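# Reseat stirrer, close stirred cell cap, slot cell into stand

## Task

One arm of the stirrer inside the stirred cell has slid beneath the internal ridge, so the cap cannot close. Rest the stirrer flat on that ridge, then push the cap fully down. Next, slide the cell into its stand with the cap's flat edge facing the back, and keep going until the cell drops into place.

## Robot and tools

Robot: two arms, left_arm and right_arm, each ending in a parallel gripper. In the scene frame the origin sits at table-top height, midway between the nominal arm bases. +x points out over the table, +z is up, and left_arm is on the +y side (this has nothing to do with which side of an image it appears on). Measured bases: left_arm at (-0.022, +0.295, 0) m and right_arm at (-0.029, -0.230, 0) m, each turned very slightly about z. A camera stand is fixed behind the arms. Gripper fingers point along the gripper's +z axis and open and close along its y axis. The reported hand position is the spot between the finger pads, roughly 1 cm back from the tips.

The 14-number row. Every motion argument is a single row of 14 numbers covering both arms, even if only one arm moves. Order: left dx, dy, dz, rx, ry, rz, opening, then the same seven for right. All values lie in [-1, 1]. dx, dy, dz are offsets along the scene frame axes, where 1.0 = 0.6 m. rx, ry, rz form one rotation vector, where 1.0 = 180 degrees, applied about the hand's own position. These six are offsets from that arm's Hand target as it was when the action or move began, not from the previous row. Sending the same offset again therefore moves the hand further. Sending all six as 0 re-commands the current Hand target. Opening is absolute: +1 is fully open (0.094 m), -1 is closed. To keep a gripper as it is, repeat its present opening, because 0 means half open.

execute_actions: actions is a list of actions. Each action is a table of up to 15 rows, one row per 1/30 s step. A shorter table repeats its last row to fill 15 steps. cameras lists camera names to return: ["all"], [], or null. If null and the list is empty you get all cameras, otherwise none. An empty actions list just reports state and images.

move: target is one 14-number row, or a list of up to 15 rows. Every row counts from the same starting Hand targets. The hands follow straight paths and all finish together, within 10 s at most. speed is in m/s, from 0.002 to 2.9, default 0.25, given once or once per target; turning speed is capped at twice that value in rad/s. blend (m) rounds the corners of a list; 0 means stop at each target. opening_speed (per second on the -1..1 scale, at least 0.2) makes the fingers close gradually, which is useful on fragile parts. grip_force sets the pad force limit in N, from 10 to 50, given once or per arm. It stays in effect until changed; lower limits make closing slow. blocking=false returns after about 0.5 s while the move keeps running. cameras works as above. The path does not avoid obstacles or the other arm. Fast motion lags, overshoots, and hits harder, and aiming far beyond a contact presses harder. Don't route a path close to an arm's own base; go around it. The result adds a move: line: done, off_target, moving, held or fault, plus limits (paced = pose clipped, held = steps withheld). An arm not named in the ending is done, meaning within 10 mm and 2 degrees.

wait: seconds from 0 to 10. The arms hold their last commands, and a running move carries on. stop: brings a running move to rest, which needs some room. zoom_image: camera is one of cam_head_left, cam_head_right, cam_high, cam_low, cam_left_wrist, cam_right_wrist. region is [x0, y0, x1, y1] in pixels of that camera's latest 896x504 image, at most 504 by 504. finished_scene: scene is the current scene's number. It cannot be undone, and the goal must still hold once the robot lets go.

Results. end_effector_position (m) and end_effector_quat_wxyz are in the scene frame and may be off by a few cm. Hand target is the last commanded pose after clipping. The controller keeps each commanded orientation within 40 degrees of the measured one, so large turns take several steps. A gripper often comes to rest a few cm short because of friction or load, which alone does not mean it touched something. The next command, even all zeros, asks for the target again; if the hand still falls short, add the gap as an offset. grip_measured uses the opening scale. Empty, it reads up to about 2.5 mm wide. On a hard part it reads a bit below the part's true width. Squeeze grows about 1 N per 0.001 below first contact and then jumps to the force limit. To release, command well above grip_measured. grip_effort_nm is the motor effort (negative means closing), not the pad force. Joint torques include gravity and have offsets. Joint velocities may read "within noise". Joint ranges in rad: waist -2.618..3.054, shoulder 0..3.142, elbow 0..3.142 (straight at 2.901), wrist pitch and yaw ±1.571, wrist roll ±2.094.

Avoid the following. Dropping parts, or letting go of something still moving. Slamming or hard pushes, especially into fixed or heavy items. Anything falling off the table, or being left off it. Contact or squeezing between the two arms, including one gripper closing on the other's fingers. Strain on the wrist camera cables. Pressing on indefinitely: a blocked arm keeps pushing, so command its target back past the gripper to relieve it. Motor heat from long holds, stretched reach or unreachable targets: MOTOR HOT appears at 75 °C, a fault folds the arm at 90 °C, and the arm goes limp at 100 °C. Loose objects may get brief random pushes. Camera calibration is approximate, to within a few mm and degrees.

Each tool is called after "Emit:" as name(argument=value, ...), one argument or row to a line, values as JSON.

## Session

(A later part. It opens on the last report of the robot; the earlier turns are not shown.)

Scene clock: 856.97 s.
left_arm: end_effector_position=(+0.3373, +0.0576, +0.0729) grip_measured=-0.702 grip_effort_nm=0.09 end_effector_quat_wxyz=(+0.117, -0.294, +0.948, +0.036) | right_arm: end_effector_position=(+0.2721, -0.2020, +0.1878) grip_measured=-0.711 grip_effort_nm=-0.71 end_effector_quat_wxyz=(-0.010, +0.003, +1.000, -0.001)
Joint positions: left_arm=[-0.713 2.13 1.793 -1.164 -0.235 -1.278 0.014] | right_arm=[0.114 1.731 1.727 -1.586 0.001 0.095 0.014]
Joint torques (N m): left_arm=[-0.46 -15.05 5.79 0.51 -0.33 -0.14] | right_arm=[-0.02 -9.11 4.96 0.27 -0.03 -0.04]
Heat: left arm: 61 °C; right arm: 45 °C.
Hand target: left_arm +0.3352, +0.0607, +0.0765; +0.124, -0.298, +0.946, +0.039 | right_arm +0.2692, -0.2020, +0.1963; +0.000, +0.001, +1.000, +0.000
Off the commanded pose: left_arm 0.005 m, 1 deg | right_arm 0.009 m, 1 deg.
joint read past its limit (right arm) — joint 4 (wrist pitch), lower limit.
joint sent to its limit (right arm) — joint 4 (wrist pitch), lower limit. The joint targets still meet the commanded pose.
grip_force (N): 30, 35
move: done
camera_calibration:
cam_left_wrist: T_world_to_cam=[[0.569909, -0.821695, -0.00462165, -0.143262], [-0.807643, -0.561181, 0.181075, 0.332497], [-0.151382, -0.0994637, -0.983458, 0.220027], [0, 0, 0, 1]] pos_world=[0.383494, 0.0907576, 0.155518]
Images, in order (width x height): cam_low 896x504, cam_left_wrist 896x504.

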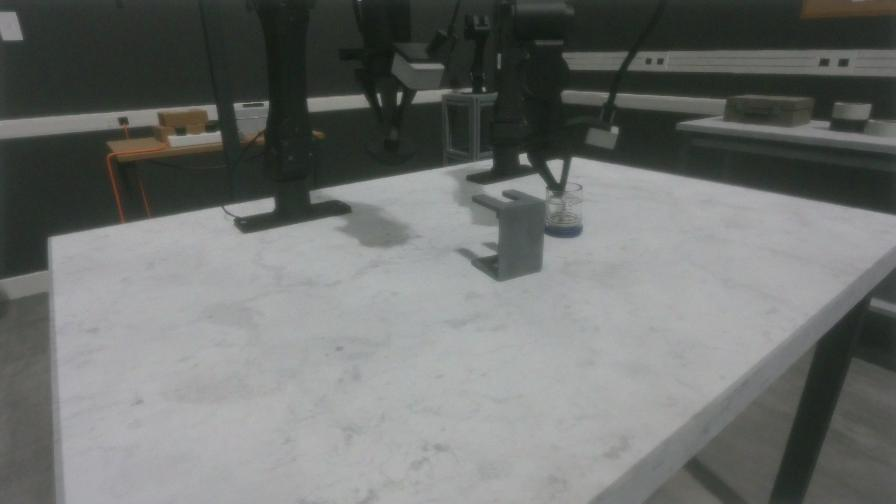

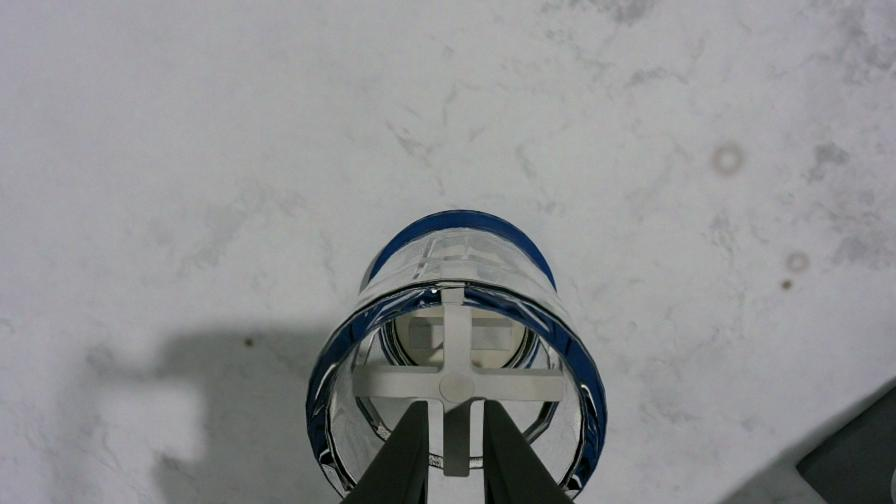

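Emit:
move(
  target=[
    [0.0,0.0,0.06,0,0,0,-0.6,0,0,0,0,0,0,-1],
    [0.0,0.0,0.14,-0.0475,0.0683,0,-0.6,0,0,0,0,0,0,-1],
  ],
  speed=0.06,
  cameras=["cam_left_wrist","cam_low"],
)

Emit:
zoom_image(
  camera="cam_low",
  region=[520, 140, 620, 250],
)

Emit:
zoom_image(
  camera="cam_left_wrist",
  region=[350, 130, 570, 350],
)

Scene clock: 866.97 s.
left_arm: end_effector_position=(+0.3342, +0.0576, +0.1571) grip_measured=-0.602 grip_effort_nm=0.09 end_effector_quat_wxyz=(+0.020, -0.301, +0.953, -0.029) | right_arm: end_effector_position=(+0.2721, -0.2020, +0.1878) grip_measured=-0.711 grip_effort_nm=-0.71 end_effector_quat_wxyz=(-0.010, +0.003, +1.000, -0.001)
Joint positions: left_arm=[-0.617 2.163 2.201 -1.537 0.005 -1.201 0.019] | right_arm=[0.114 1.731 1.727 -1.586 0.001 0.095 0.014]
Joint torques (N m): left_arm=[0.54 -12.63 9.46 0.27 -0.07 0.1] | right_arm=[0.02 -9.24 4.89 0.25 -0.01 0.01]
Heat: left arm: 61 °C; right arm: 45 °C.
Hand target: left_arm +0.3351, +0.0607, +0.1604; -0.001, -0.300, +0.954, +0.000 | right_arm +0.2692, -0.2020, +0.1963; +0.000, +0.001, +1.000, +0.000
Off the commanded pose: left_arm 0.005 m, 4 deg | right_arm 0.009 m, 1 deg.
joint read past its limit (right arm) — joint 4 (wrist pitch), lower limit.
joint sent to its limit (left arm) — joint 4 (wrist pitch), lower limit. The joint targets are off in orientation, not in position.
joint sent to its limit (right arm) — joint 4 (wrist pitch), lower limit. The joint targets still meet the commanded pose.
grip_force (N): 30, 35
move: off_target (left_arm)
camera_calibration:
cam_left_wrist: T_world_to_cam=[[0.575757, -0.815148, 0.0635466, -0.154238], [-0.764906, -0.509551, 0.39405, 0.263951], [-0.288829, -0.275484, -0.91689, 0.347935], [0, 0, 0, 1]] pos_world=[0.391195, 0.10462, 0.224809]
Images, in order (width x height): cam_low 896x504, cam_left_wrist 896x504.

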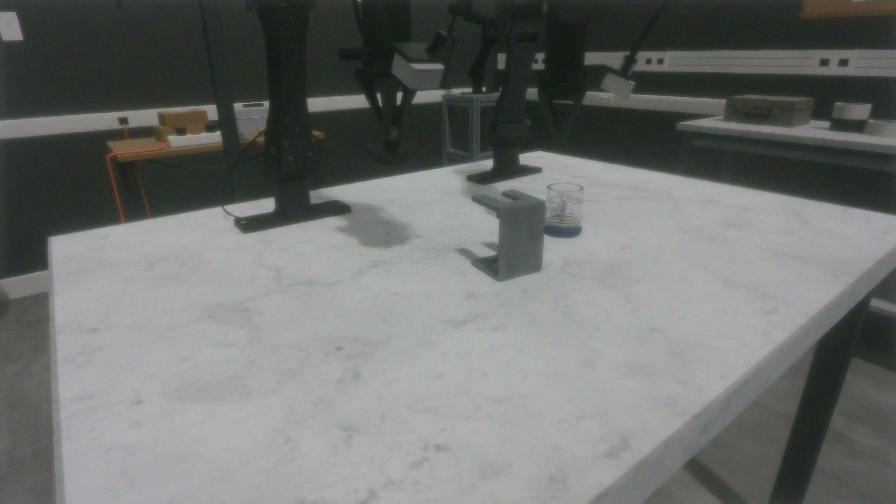

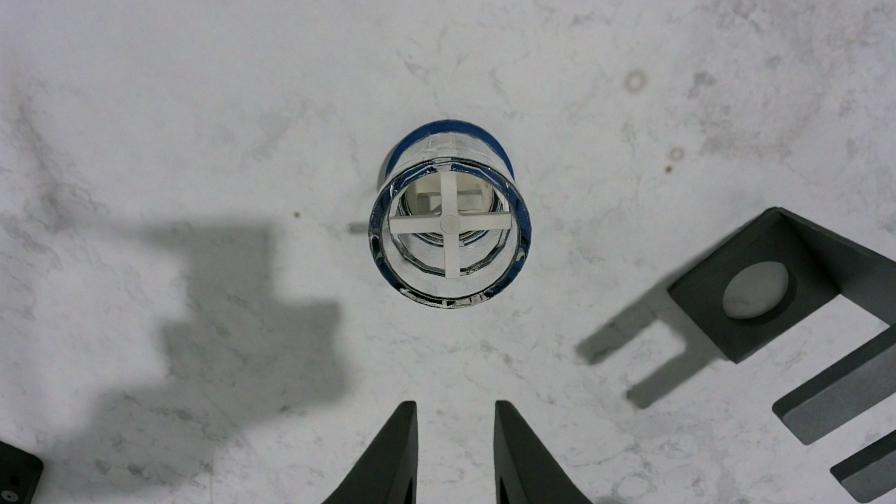

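Scaled by 4.582 from the camera's 896x504 image, which has a finer 1280x720 frame.

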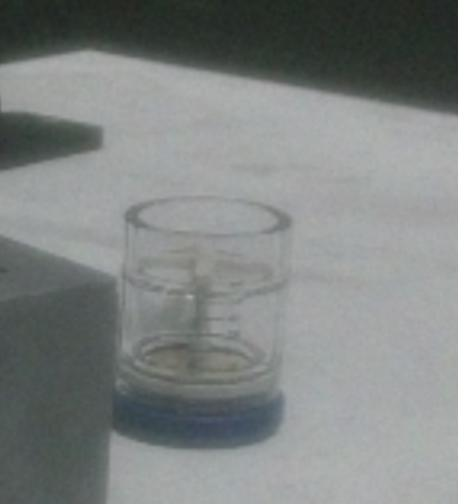

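Scaled by 2.291 from the camera's 896x504 image, which has a finer 1280x720 frame.

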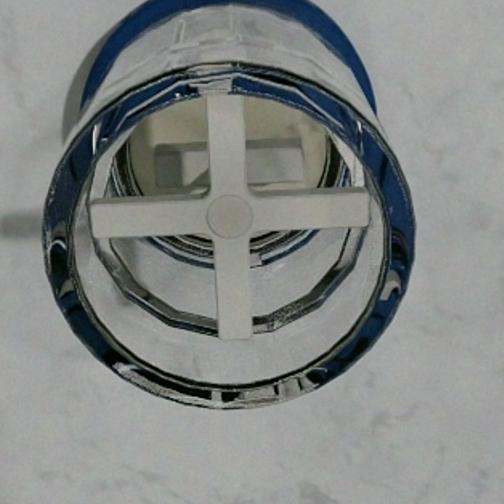

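Emit:
move(
  target=[
    [-0.1,0.1,0.1,0.203,-0.11,-0.29,-0.6,0,0,0,0,0,0,-1],
    [-0.285,0.036,-0.081,0.406,-0.223,-0.579,-0.6,0,0,0,0,0,0,-1],
  ],
  speed=0.25,
  blend=[0.04,0],
  cameras=["cam_left_wrist"],
)

Scene clock: 888.03 s.
left_arm: end_effector_position=(+0.1637, +0.0795, +0.1067) grip_measured=-0.602 grip_effort_nm=0.08 end_effector_quat_wxyz=(+0.403, +0.574, +0.593, +0.396) | right_arm: end_effector_position=(+0.2721, -0.2020, +0.1878) grip_measured=-0.711 grip_effort_nm=-0.71 end_effector_quat_wxyz=(-0.010, +0.003, +1.000, -0.001)
Joint positions: left_arm=[-1.525 1.481 0.651 -0.572 -1.195 0.156 0.019] | right_arm=[0.114 1.731 1.727 -1.586 0.001 0.095 0.014]
Joint torques (N m): left_arm=[-0.38 -7.64 5.2 0.79 -0.88 -0.04] | right_arm=[0.02 -9.06 5 0.26 -0.02 -0.04]
Heat: left arm: 57 °C; right arm: 45 °C.
Hand target: left_arm +0.1641, +0.0823, +0.1117; +0.414, +0.565, +0.592, +0.398 | right_arm +0.2692, -0.2020, +0.1963; +0.000, +0.001, +1.000, +0.000
Off the commanded pose: left_arm 0.006 m, 2 deg | right_arm 0.009 m, 1 deg.
joint read past its limit (right arm) — joint 4 (wrist pitch), lower limit.
joint sent to its limit (right arm) — joint 4 (wrist pitch), lower limit. The joint targets still meet the commanded pose.
grip_force (N): 30, 35
move: done
camera_calibration:
cam_left_wrist: T_world_to_cam=[[-0.356328, -0.0300281, -0.933878, 0.161637], [-0.403535, 0.906409, 0.124827, 0.0216362], [0.842728, 0.421331, -0.335096, -0.0441993], [0, 0, 0, 1]] pos_world=[0.103575, 0.00386499, 0.133438]
Images, in order (width x height): cam_left_wrist 896x504.

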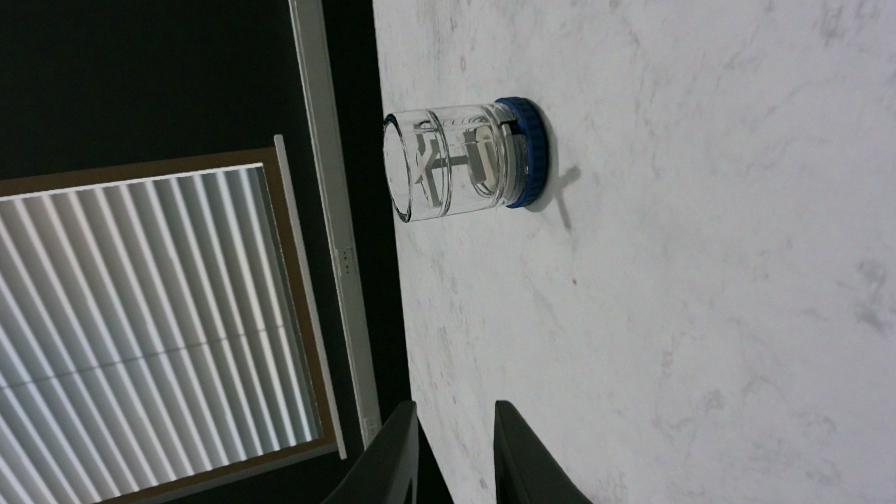

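Emit:
move(
  target=[0,0,0,0,0,0,-0.6,0.107,0.469,-0.045,0,0,0.1,-1],
  speed=0.15,
  cameras=["cam_left_wrist","cam_low","cam_high","cam_right_wrist"],
)

Scene clock: 903.93 s.
left_arm: end_effector_position=(+0.1637, +0.0794, +0.1067) grip_measured=-0.602 grip_effort_nm=0.09 end_effector_quat_wxyz=(+0.403, +0.574, +0.593, +0.396) | right_arm: end_effector_position=(+0.3293, +0.0761, +0.1610) grip_measured=-0.711 grip_effort_nm=-0.72 end_effector_quat_wxyz=(+0.064, -0.159, +0.985, +0.038)
Joint positions: left_arm=[-1.525 1.481 0.651 -0.572 -1.195 0.156 0.019] | right_arm=[0.73 2.331 2.494 -1.585 0.001 0.385 0.014]
Joint torques (N m): left_arm=[-0.29 -7.47 5.24 0.76 -0.86 -0.06] | right_arm=[-0.02 -10.89 8.13 0.52 0.01 0.06]
Heat: left arm: 52 °C; right arm: 45 °C.
Hand target: left_arm +0.1642, +0.0823, +0.1116; +0.414, +0.565, +0.592, +0.398 | right_arm +0.3335, +0.0794, +0.1692; +0.000, -0.156, +0.988, +0.000
Off the commanded pose: left_arm 0.006 m, 2 deg | right_arm 0.010 m, 8 deg.
joint read past its limit (right arm) — joint 4 (wrist pitch), lower limit.
joint sent to its limit (right arm) — joint 4 (wrist pitch), lower limit. The joint targets are off in orientation, not in position.
grip_force (N): 30, 35
move: off_target (right_arm)
camera_calibration:
cam_left_wrist: T_world_to_cam=[[-0.35633, -0.029948, -0.93388, 0.161637], [-0.403399, 0.906467, 0.124851, 0.0216184], [0.842792, 0.421214, -0.335082, -0.0442072], [0, 0, 0, 1]] pos_world=[0.103575, 0.00386508, 0.133438]
cam_right_wrist: T_world_to_cam=[[0.332779, -0.942038, -0.0426883, -0.0324586], [-0.894934, -0.32976, 0.300584, 0.308779], [-0.297238, -0.0618247, -0.9528, 0.345512], [0, 0, 0, 1]] pos_world=[0.389838, 0.0926068, 0.235004]
Images, in order (width x height): cam_high 896x504, cam_low 896x504, cam_left_wrist 896x504, cam_right_wrist 896x504.

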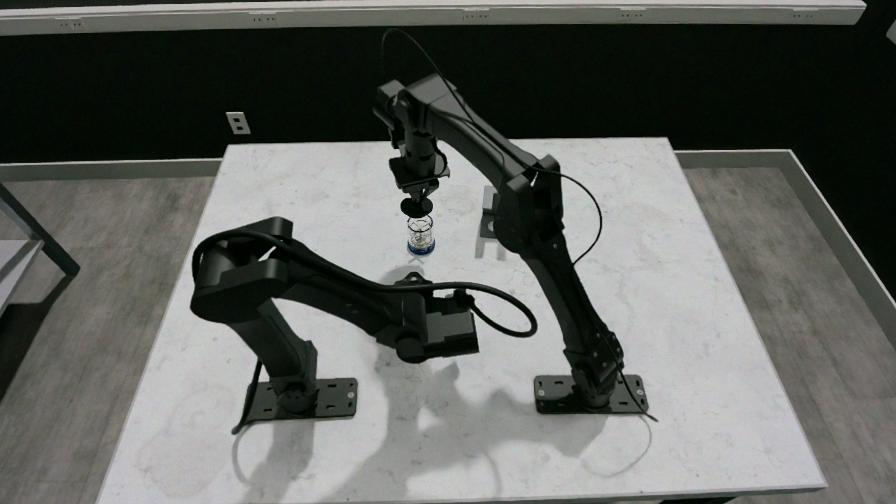

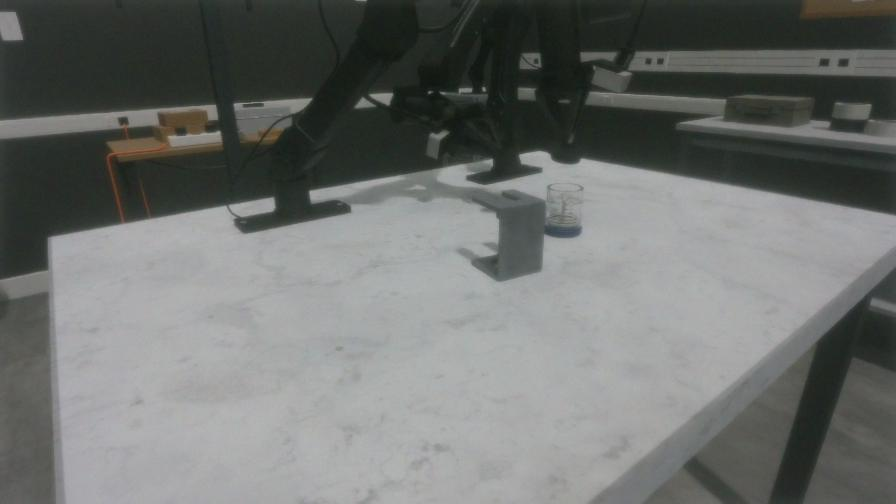

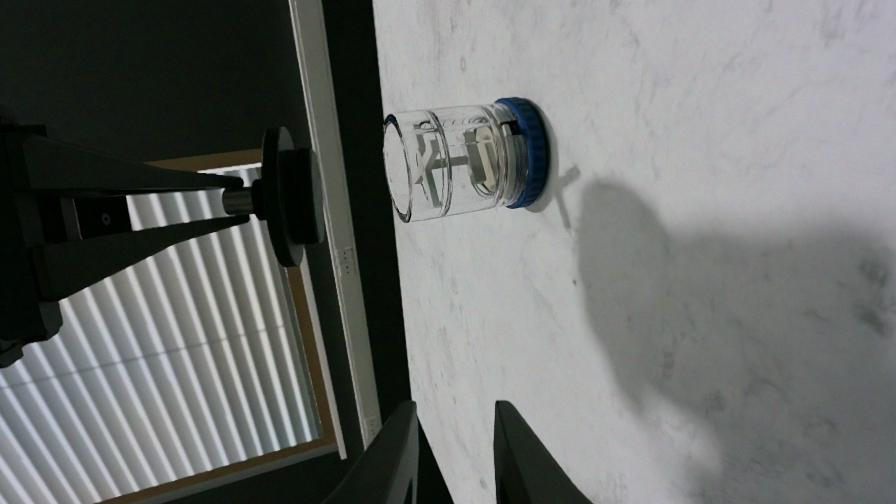

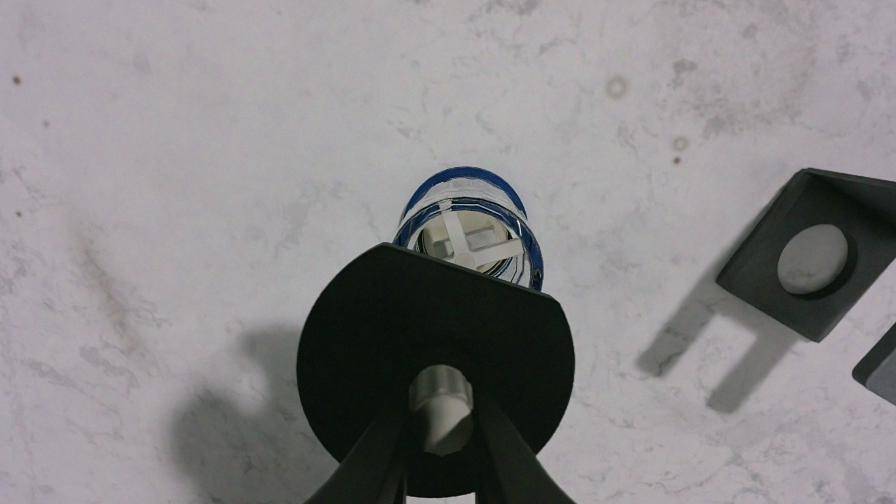

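Emit:
move(
  target=[0,0,0,0,0,0,-0.6,0.0117,-0.011,-0.05,0,0,0,-1],
  speed=0.08,
  cameras=["cam_left_wrist","cam_low","cam_right_wrist"],
)

Emit:
zoom_image(
  camera="cam_left_wrist",
  region=[240, 60, 560, 280],
)

Emit:
zoom_image(
  camera="cam_low",
  region=[510, 110, 630, 250],
)

Scene clock: 922.87 s.
left_arm: end_effector_position=(+0.1637, +0.0794, +0.1067) grip_measured=-0.602 grip_effort_nm=0.09 end_effector_quat_wxyz=(+0.403, +0.574, +0.593, +0.396) | right_arm: end_effector_position=(+0.3349, +0.0721, +0.1340) grip_measured=-0.711 grip_effort_nm=-0.71 end_effector_quat_wxyz=(+0.038, -0.156, +0.987, +0.022)
Joint positions: left_arm=[-1.525 1.481 0.651 -0.572 -1.195 0.156 0.019] | right_arm=[0.716 2.391 2.494 -1.585 0.001 0.377 0.014]
Joint torques (N m): left_arm=[-0.36 -7.5 5.23 0.76 -0.87 -0.06] | right_arm=[-0.61 -11.1 7.57 0.42 -0.03 -0.05]
Heat: left arm: 48 °C; right arm: 45 °C.
Hand target: left_arm +0.1642, +0.0823, +0.1116; +0.414, +0.565, +0.592, +0.398 | right_arm +0.3405, +0.0728, +0.1393; +0.000, -0.156, +0.988, +0.000
Off the commanded pose: left_arm 0.006 m, 2 deg | right_arm 0.008 m, 5 deg.
joint read past its limit (right arm) — joint 4 (wrist pitch), lower limit.
joint sent to its limit (right arm) — joint 4 (wrist pitch), lower limit. The joint targets are off in orientation, not in position.
grip_force (N): 30, 35
move: off_target (right_arm)
camera_calibration:
cam_left_wrist: T_world_to_cam=[[-0.35633, -0.029948, -0.93388, 0.161637], [-0.403399, 0.906467, 0.124851, 0.0216184], [0.842792, 0.421214, -0.335082, -0.0442072], [0, 0, 0, 1]] pos_world=[0.103575, 0.00386508, 0.133438]
cam_right_wrist: T_world_to_cam=[[0.325243, -0.945406, -0.0205928, -0.0394699], [-0.882216, -0.3112, 0.35334, 0.307951], [-0.340459, -0.0967541, -0.935268, 0.335824], [0, 0, 0, 1]] pos_world=[0.39885, 0.0910117, 0.204461]
Images, in order (width x height): cam_low 896x504, cam_left_wrist 896x504, cam_right_wrist 896x504.

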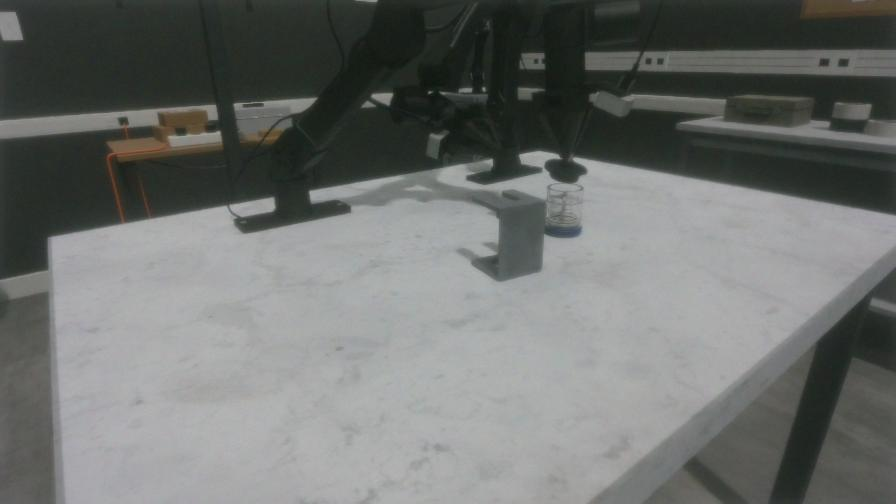

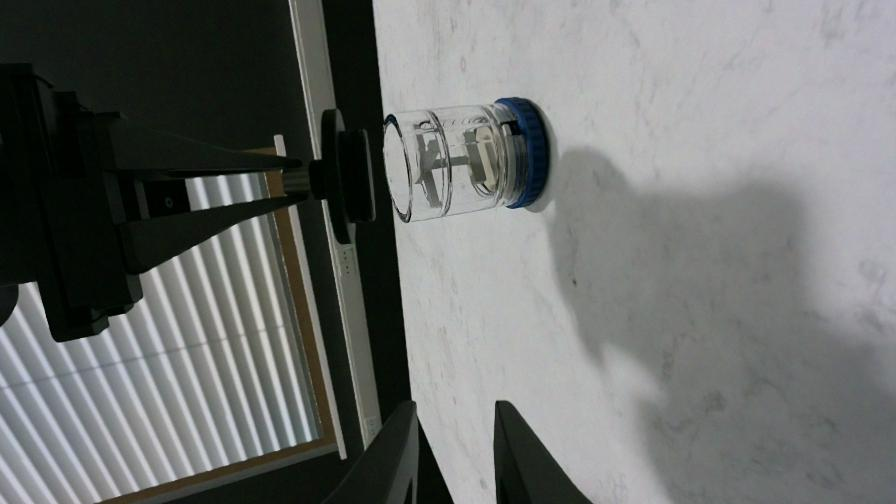

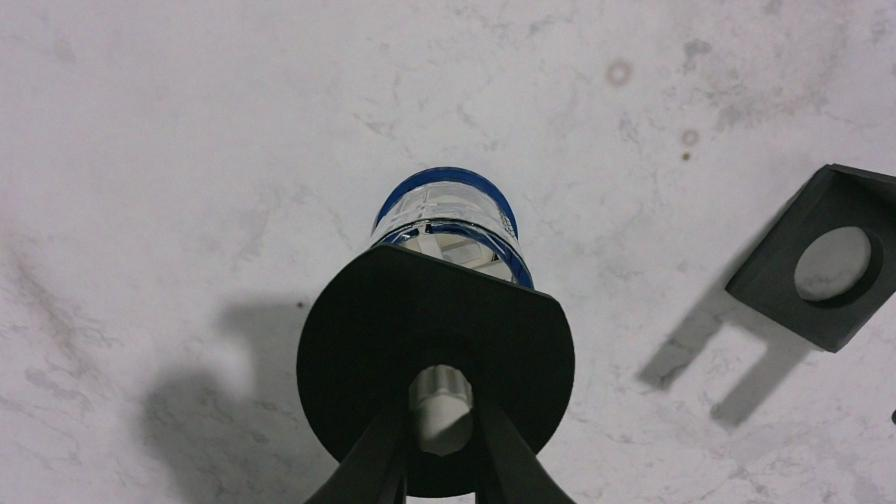

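Scaled by 1.575 from the camera's 896x504 image, which has a finer 1280x720 frame.

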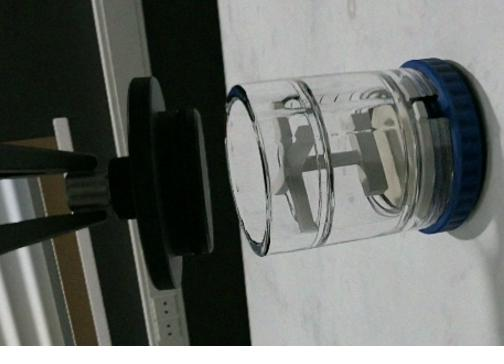

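Scaled by 3.600 from the camera's 896x504 image, which has a finer 1280x720 frame.

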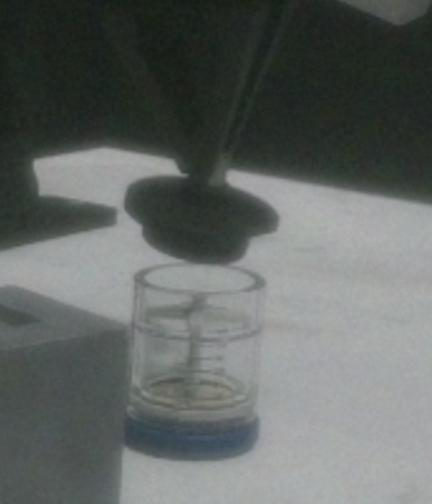

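Emit:
move(
  target=[0,0,0,0,0,0,-0.6,0.0,-0.003,-0.022,0,0,0,-1],
  speed=0.04,
  cameras=["cam_left_wrist","cam_low","cam_right_wrist"],
)

Emit:
zoom_image(
  camera="cam_left_wrist",
  region=[240, 60, 560, 280],
)

Emit:
zoom_image(
  camera="cam_low",
  region=[510, 110, 630, 250],
)

Scene clock: 931.93 s.
left_arm: end_effector_position=(+0.1637, +0.0794, +0.1067) grip_measured=-0.602 grip_effort_nm=0.09 end_effector_quat_wxyz=(+0.403, +0.574, +0.593, +0.396) | right_arm: end_effector_position=(+0.3353, +0.0719, +0.1239) grip_measured=-0.711 grip_effort_nm=-0.71 end_effector_quat_wxyz=(+0.029, -0.157, +0.987, +0.017)
Joint positions: left_arm=[-1.525 1.481 0.651 -0.572 -1.195 0.156 0.019] | right_arm=[0.715 2.413 2.494 -1.585 0.001 0.374 0.014]
Joint torques (N m): left_arm=[-0.35 -7.47 5.29 0.75 -0.86 -0.07] | right_arm=[-0.83 -11.21 6.76 0.36 -0.03 -0.02]
Heat: left arm: 47 °C; right arm: 45 °C.
Hand target: left_arm +0.1642, +0.0823, +0.1116; +0.414, +0.565, +0.592, +0.398 | right_arm +0.3405, +0.0710, +0.1260; +0.000, -0.156, +0.988, +0.000
Off the commanded pose: left_arm 0.006 m, 2 deg | right_arm 0.006 m, 4 deg.
joint read past its limit (right arm) — joint 4 (wrist pitch), lower limit.
joint sent to its limit (right arm) — joint 4 (wrist pitch), lower limit. The joint targets are off in orientation, not in position.
grip_force (N): 30, 35
move: off_target (right_arm)
camera_calibration:
cam_left_wrist: T_world_to_cam=[[-0.35633, -0.029948, -0.93388, 0.161637], [-0.403399, 0.906467, 0.124851, 0.0216184], [0.842792, 0.421214, -0.335082, -0.0442072], [0, 0, 0, 1]] pos_world=[0.103575, 0.00386508, 0.133438]
cam_right_wrist: T_world_to_cam=[[0.32745, -0.944784, -0.0126804, -0.0417129], [-0.875252, -0.308352, 0.372631, 0.306847], [-0.355965, -0.110919, -0.927893, 0.331842], [0, 0, 0, 1]] pos_world=[0.400351, 0.0920148, 0.193045]
Images, in order (width x height): cam_low 896x504, cam_left_wrist 896x504, cam_right_wrist 896x504.

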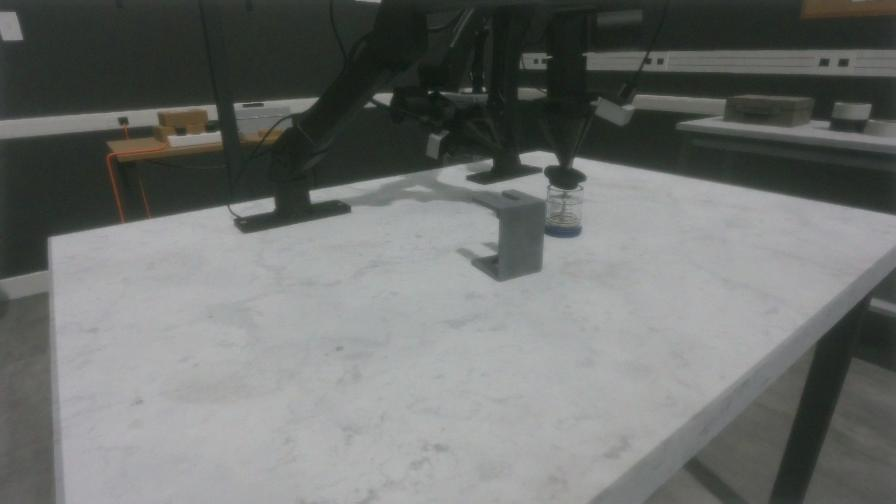

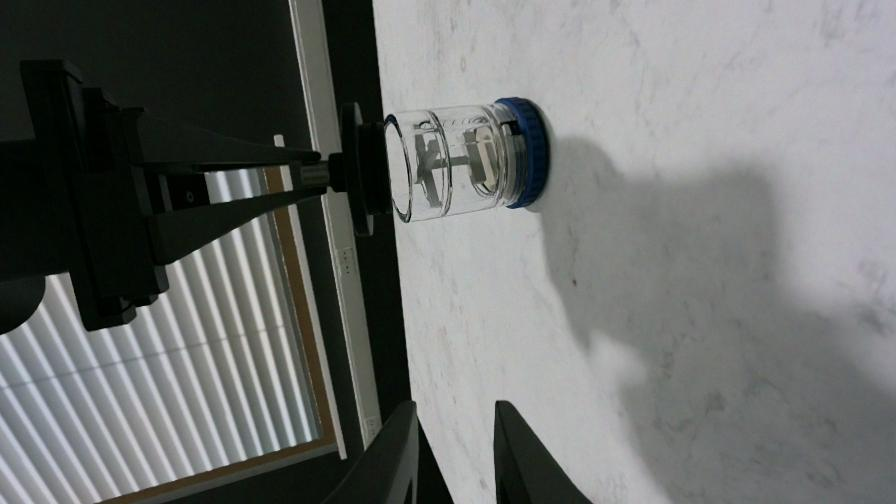

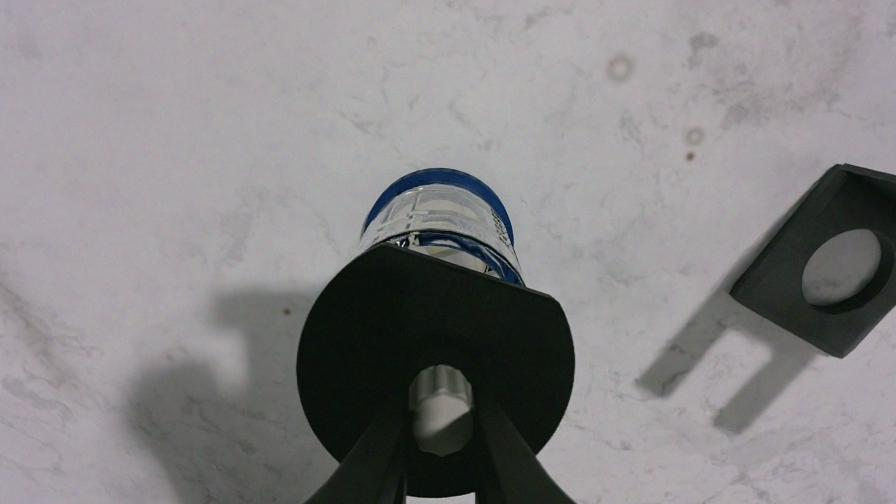

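Scaled by 1.575 from the camera's 896x504 image, which has a finer 1280x720 frame.

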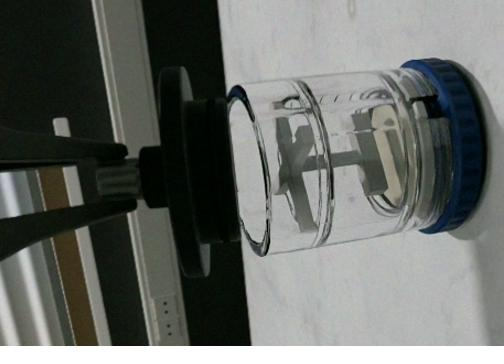

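Scaled by 3.600 from the camera's 896x504 image, which has a finer 1280x720 frame.

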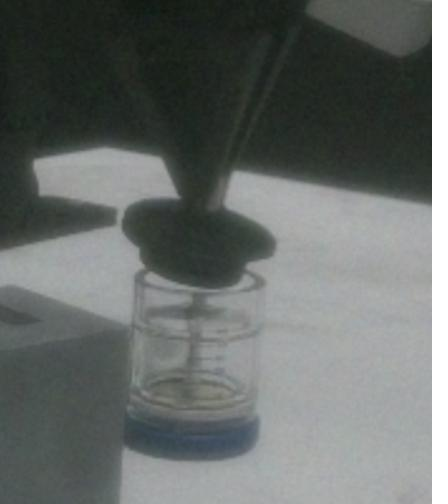

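Emit:
move(
  target=[0,0,0,0,0,0,-0.6,0.004,0,-0.008,0,0,0,-1],
  speed=0.03,
  cameras=["cam_left_wrist","cam_low"],
)

Emit:
zoom_image(
  camera="cam_left_wrist",
  region=[240, 60, 560, 280],
)

Emit:
zoom_image(
  camera="cam_low",
  region=[510, 110, 630, 250],
)

Scene clock: 942.60 s.
left_arm: end_effector_position=(+0.1637, +0.0794, +0.1067) grip_measured=-0.602 grip_effort_nm=0.09 end_effector_quat_wxyz=(+0.403, +0.574, +0.593, +0.396) | right_arm: end_effector_position=(+0.3368, +0.0701, +0.1177) grip_measured=-0.711 grip_effort_nm=-0.71 end_effector_quat_wxyz=(+0.023, -0.156, +0.987, +0.013)
Joint positions: left_arm=[-1.525 1.481 0.651 -0.572 -1.195 0.156 0.019] | right_arm=[0.71 2.427 2.494 -1.585 0.001 0.37 0.014]
Joint torques (N m): left_arm=[-0.35 -7.51 5.31 0.76 -0.88 -0.06] | right_arm=[-0.53 -11.06 7.72 0.34 0.01 -0.05]
Heat: left arm: 46 °C; right arm: 47 °C.
Hand target: left_arm +0.1642, +0.0823, +0.1116; +0.414, +0.565, +0.592, +0.398 | right_arm +0.3430, +0.0710, +0.1213; +0.000, -0.156, +0.988, +0.000
Off the commanded pose: left_arm 0.006 m, 2 deg | right_arm 0.007 m, 3 deg.
joint read past its limit (right arm) — joint 4 (wrist pitch), lower limit.
joint sent to its limit (right arm) — joint 4 (wrist pitch), lower limit. The joint targets are off in orientation, not in position.
grip_force (N): 30, 35
move: off_target (right_arm)
camera_calibration:
cam_left_wrist: T_world_to_cam=[[-0.35633, -0.029948, -0.93388, 0.161637], [-0.403399, 0.906467, 0.124851, 0.0216184], [0.842792, 0.421214, -0.335082, -0.0442072], [0, 0, 0, 1]] pos_world=[0.103575, 0.00386508, 0.133438]
Images, in order (width x height): cam_low 896x504, cam_left_wrist 896x504.

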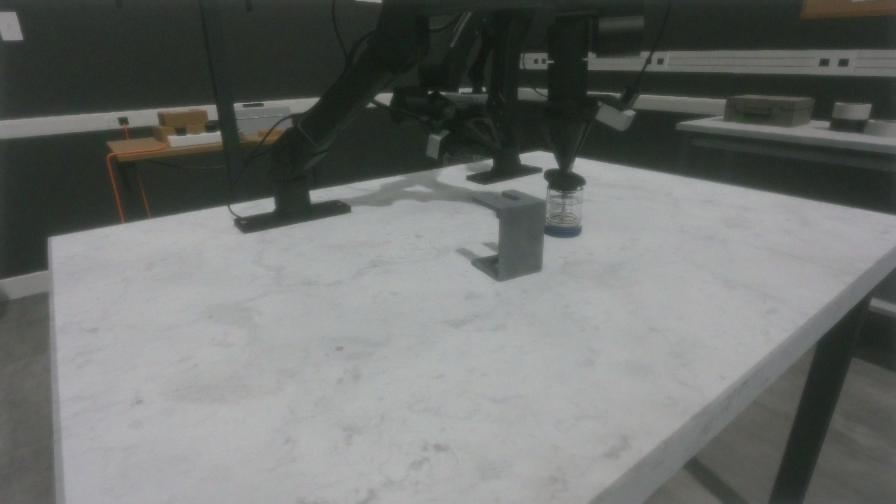

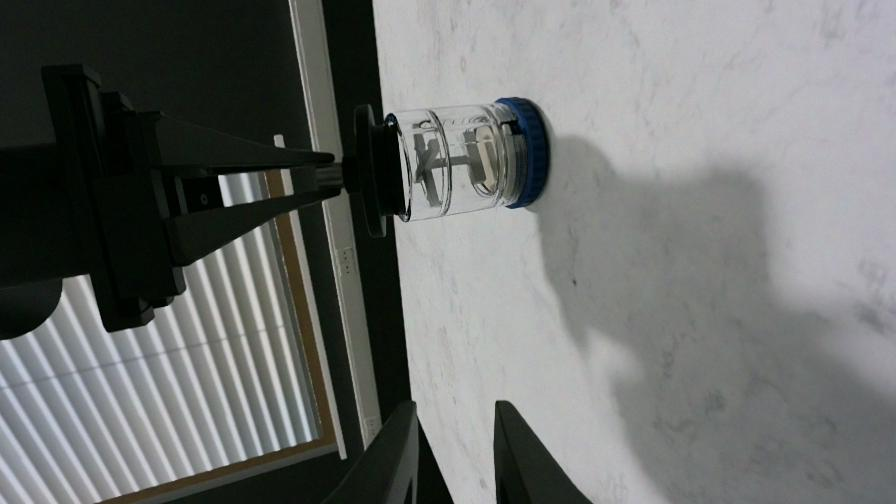

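Scaled by 1.575 from the camera's 896x504 image, which has a finer 1280x720 frame.

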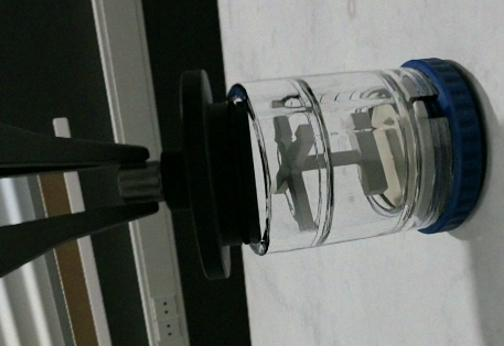

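Scaled by 3.600 from the camera's 896x504 image, which has a finer 1280x720 frame.

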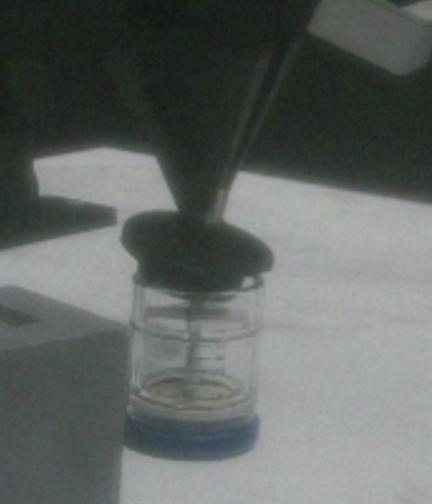

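Emit:
move(
  target=[0,0,0,0,0,0,-0.6,0.0,0.0,-0.016,0,0,0,-1],
  speed=0.03,
  cameras=["cam_left_wrist","cam_low"],
)

Emit:
zoom_image(
  camera="cam_left_wrist",
  region=[240, 60, 560, 280],
)

Emit:
zoom_image(
  camera="cam_low",
  region=[510, 110, 630, 250],
)

Scene clock: 951.77 s.
left_arm: end_effector_position=(+0.1637, +0.0794, +0.1067) grip_measured=-0.602 grip_effort_nm=0.08 end_effector_quat_wxyz=(+0.403, +0.574, +0.593, +0.396) | right_arm: end_effector_position=(+0.3378, +0.0709, +0.1162) grip_measured=-0.711 grip_effort_nm=-0.71 end_effector_quat_wxyz=(+0.023, -0.157, +0.987, +0.013)
Joint positions: left_arm=[-1.525 1.481 0.651 -0.572 -1.195 0.156 0.019] | right_arm=[0.71 2.434 2.5 -1.585 0.001 0.37 0.014]
Joint torques (N m): left_arm=[-0.35 -7.49 5.31 0.77 -0.88 -0.09] | right_arm=[-0.59 -9.96 7.15 0.34 0.01 -0.02]
Heat: left arm: 45 °C; right arm: 47 °C.
Hand target: left_arm +0.1642, +0.0823, +0.1116; +0.414, +0.565, +0.592, +0.398 | right_arm +0.3430, +0.0710, +0.1117; +0.000, -0.156, +0.988, +0.000
Off the commanded pose: left_arm 0.006 m, 2 deg | right_arm 0.007 m, 3 deg.
joint read past its limit (right arm) — joint 4 (wrist pitch), lower limit.
joint sent to its limit (right arm) — joint 4 (wrist pitch), lower limit. The joint targets are off in orientation, not in position.
grip_force (N): 30, 35
move: off_target (right_arm)
camera_calibration:
cam_left_wrist: T_world_to_cam=[[-0.35633, -0.029948, -0.93388, 0.161637], [-0.403399, 0.906467, 0.124851, 0.0216184], [0.842792, 0.421214, -0.335082, -0.0442072], [0, 0, 0, 1]] pos_world=[0.103575, 0.00386508, 0.133438]
Images, in order (width x height): cam_low 896x504, cam_left_wrist 896x504.

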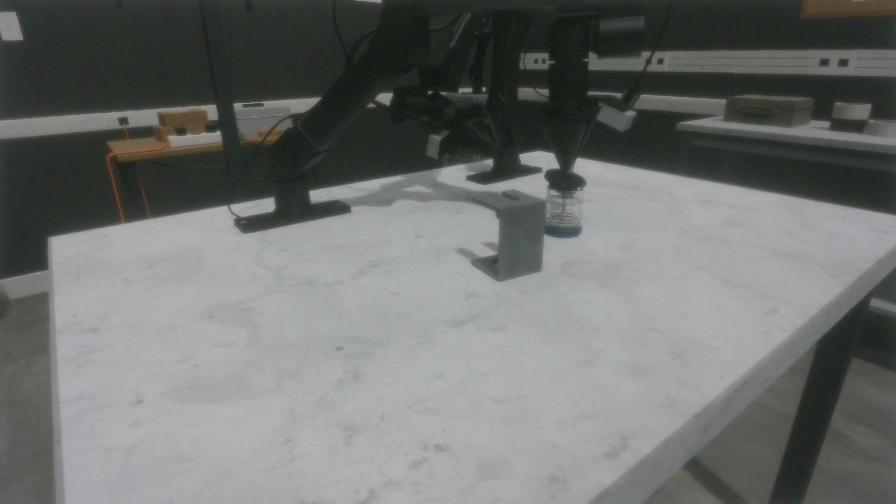

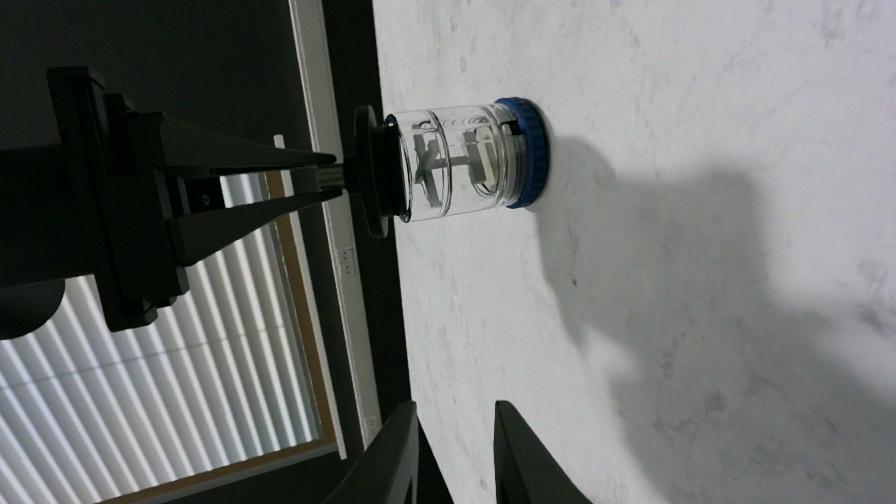

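Scaled by 1.575 from the camera's 896x504 image, which has a finer 1280x720 frame.

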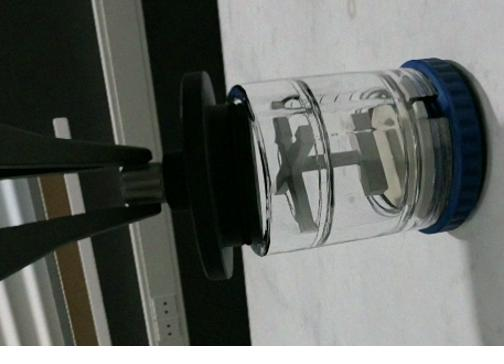

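Scaled by 3.600 from the camera's 896x504 image, which has a finer 1280x720 frame.

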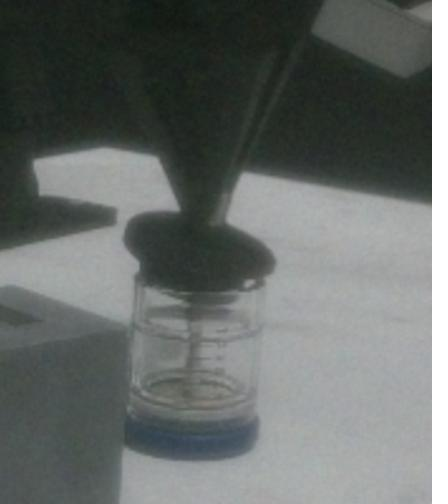

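Emit:
move(
  target=[0,0,0,0,0,0,-0.6,-0.002,0.0,-0.018,0,0,0,-1],
  speed=0.03,
  cameras=["cam_left_wrist","cam_low"],
)

Emit:
zoom_image(
  camera="cam_left_wrist",
  region=[240, 60, 560, 280],
)

Emit:
zoom_image(
  camera="cam_low",
  region=[510, 110, 630, 250],
)

Scene clock: 961.67 s.
left_arm: end_effector_position=(+0.1637, +0.0794, +0.1067) grip_measured=-0.602 grip_effort_nm=0.09 end_effector_quat_wxyz=(+0.403, +0.574, +0.593, +0.396) | right_arm: end_effector_position=(+0.3392, +0.0724, +0.1129) grip_measured=-0.711 grip_effort_nm=-0.71 end_effector_quat_wxyz=(+0.023, -0.157, +0.987, +0.014)
Joint positions: left_arm=[-1.525 1.481 0.651 -0.572 -1.195 0.156 0.019] | right_arm=[0.71 2.442 2.502 -1.578 0 0.37 0.014]
Joint torques (N m): left_arm=[-0.32 -7.51 5.29 0.76 -0.88 -0.06] | right_arm=[-0.49 -9.18 6.67 0.28 -0.01 0]
Heat: left arm: 45 °C; right arm: 48 °C.
Hand target: left_arm +0.1642, +0.0823, +0.1116; +0.414, +0.565, +0.592, +0.398 | right_arm +0.3418, +0.0710, +0.1008; +0.000, -0.156, +0.988, +0.000
Off the commanded pose: left_arm 0.006 m, 2 deg | right_arm 0.012 m, 3 deg.
joint sent to its limit (right arm) — joint 4 (wrist pitch), lower limit. The joint targets still meet the commanded pose.
grip_force (N): 30, 35
move: off_target (right_arm)
camera_calibration:
cam_left_wrist: T_world_to_cam=[[-0.35633, -0.029948, -0.93388, 0.161637], [-0.403399, 0.906467, 0.124851, 0.0216184], [0.842792, 0.421214, -0.335082, -0.0442072], [0, 0, 0, 1]] pos_world=[0.103575, 0.00386508, 0.133438]
Images, in order (width x height): cam_low 896x504, cam_left_wrist 896x504.

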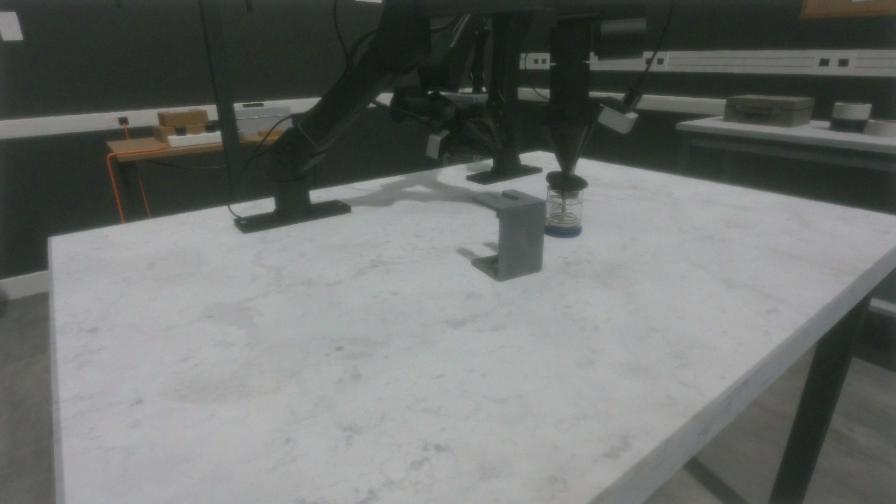

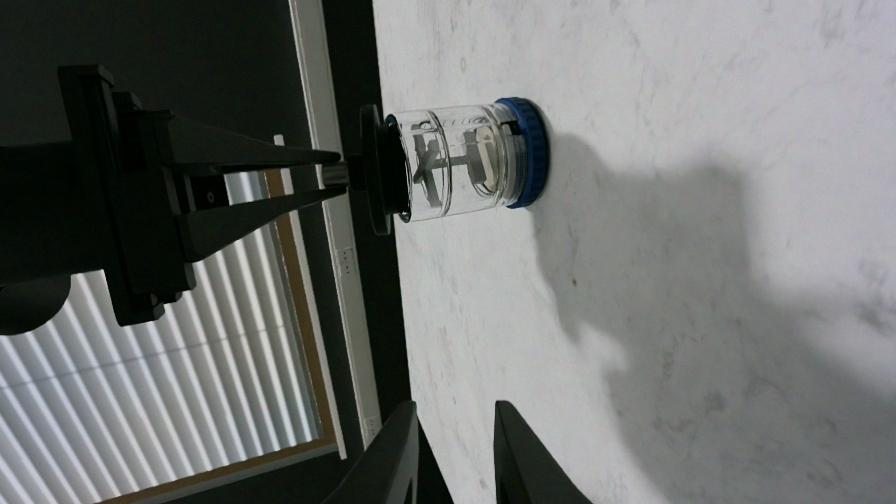

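Scaled by 1.575 from the camera's 896x504 image, which has a finer 1280x720 frame.

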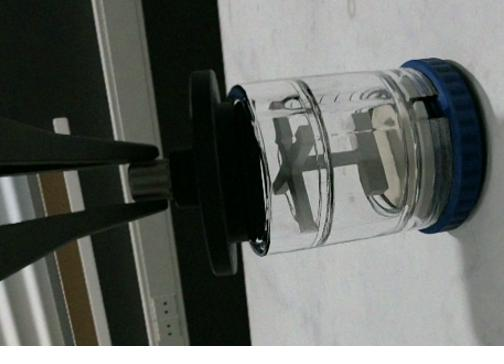

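Scaled by 3.600 from the camera's 896x504 image, which has a finer 1280x720 frame.

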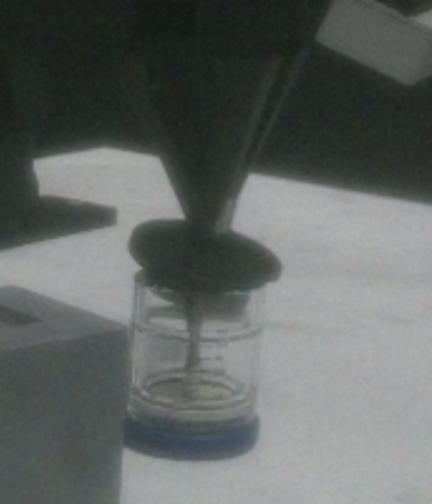

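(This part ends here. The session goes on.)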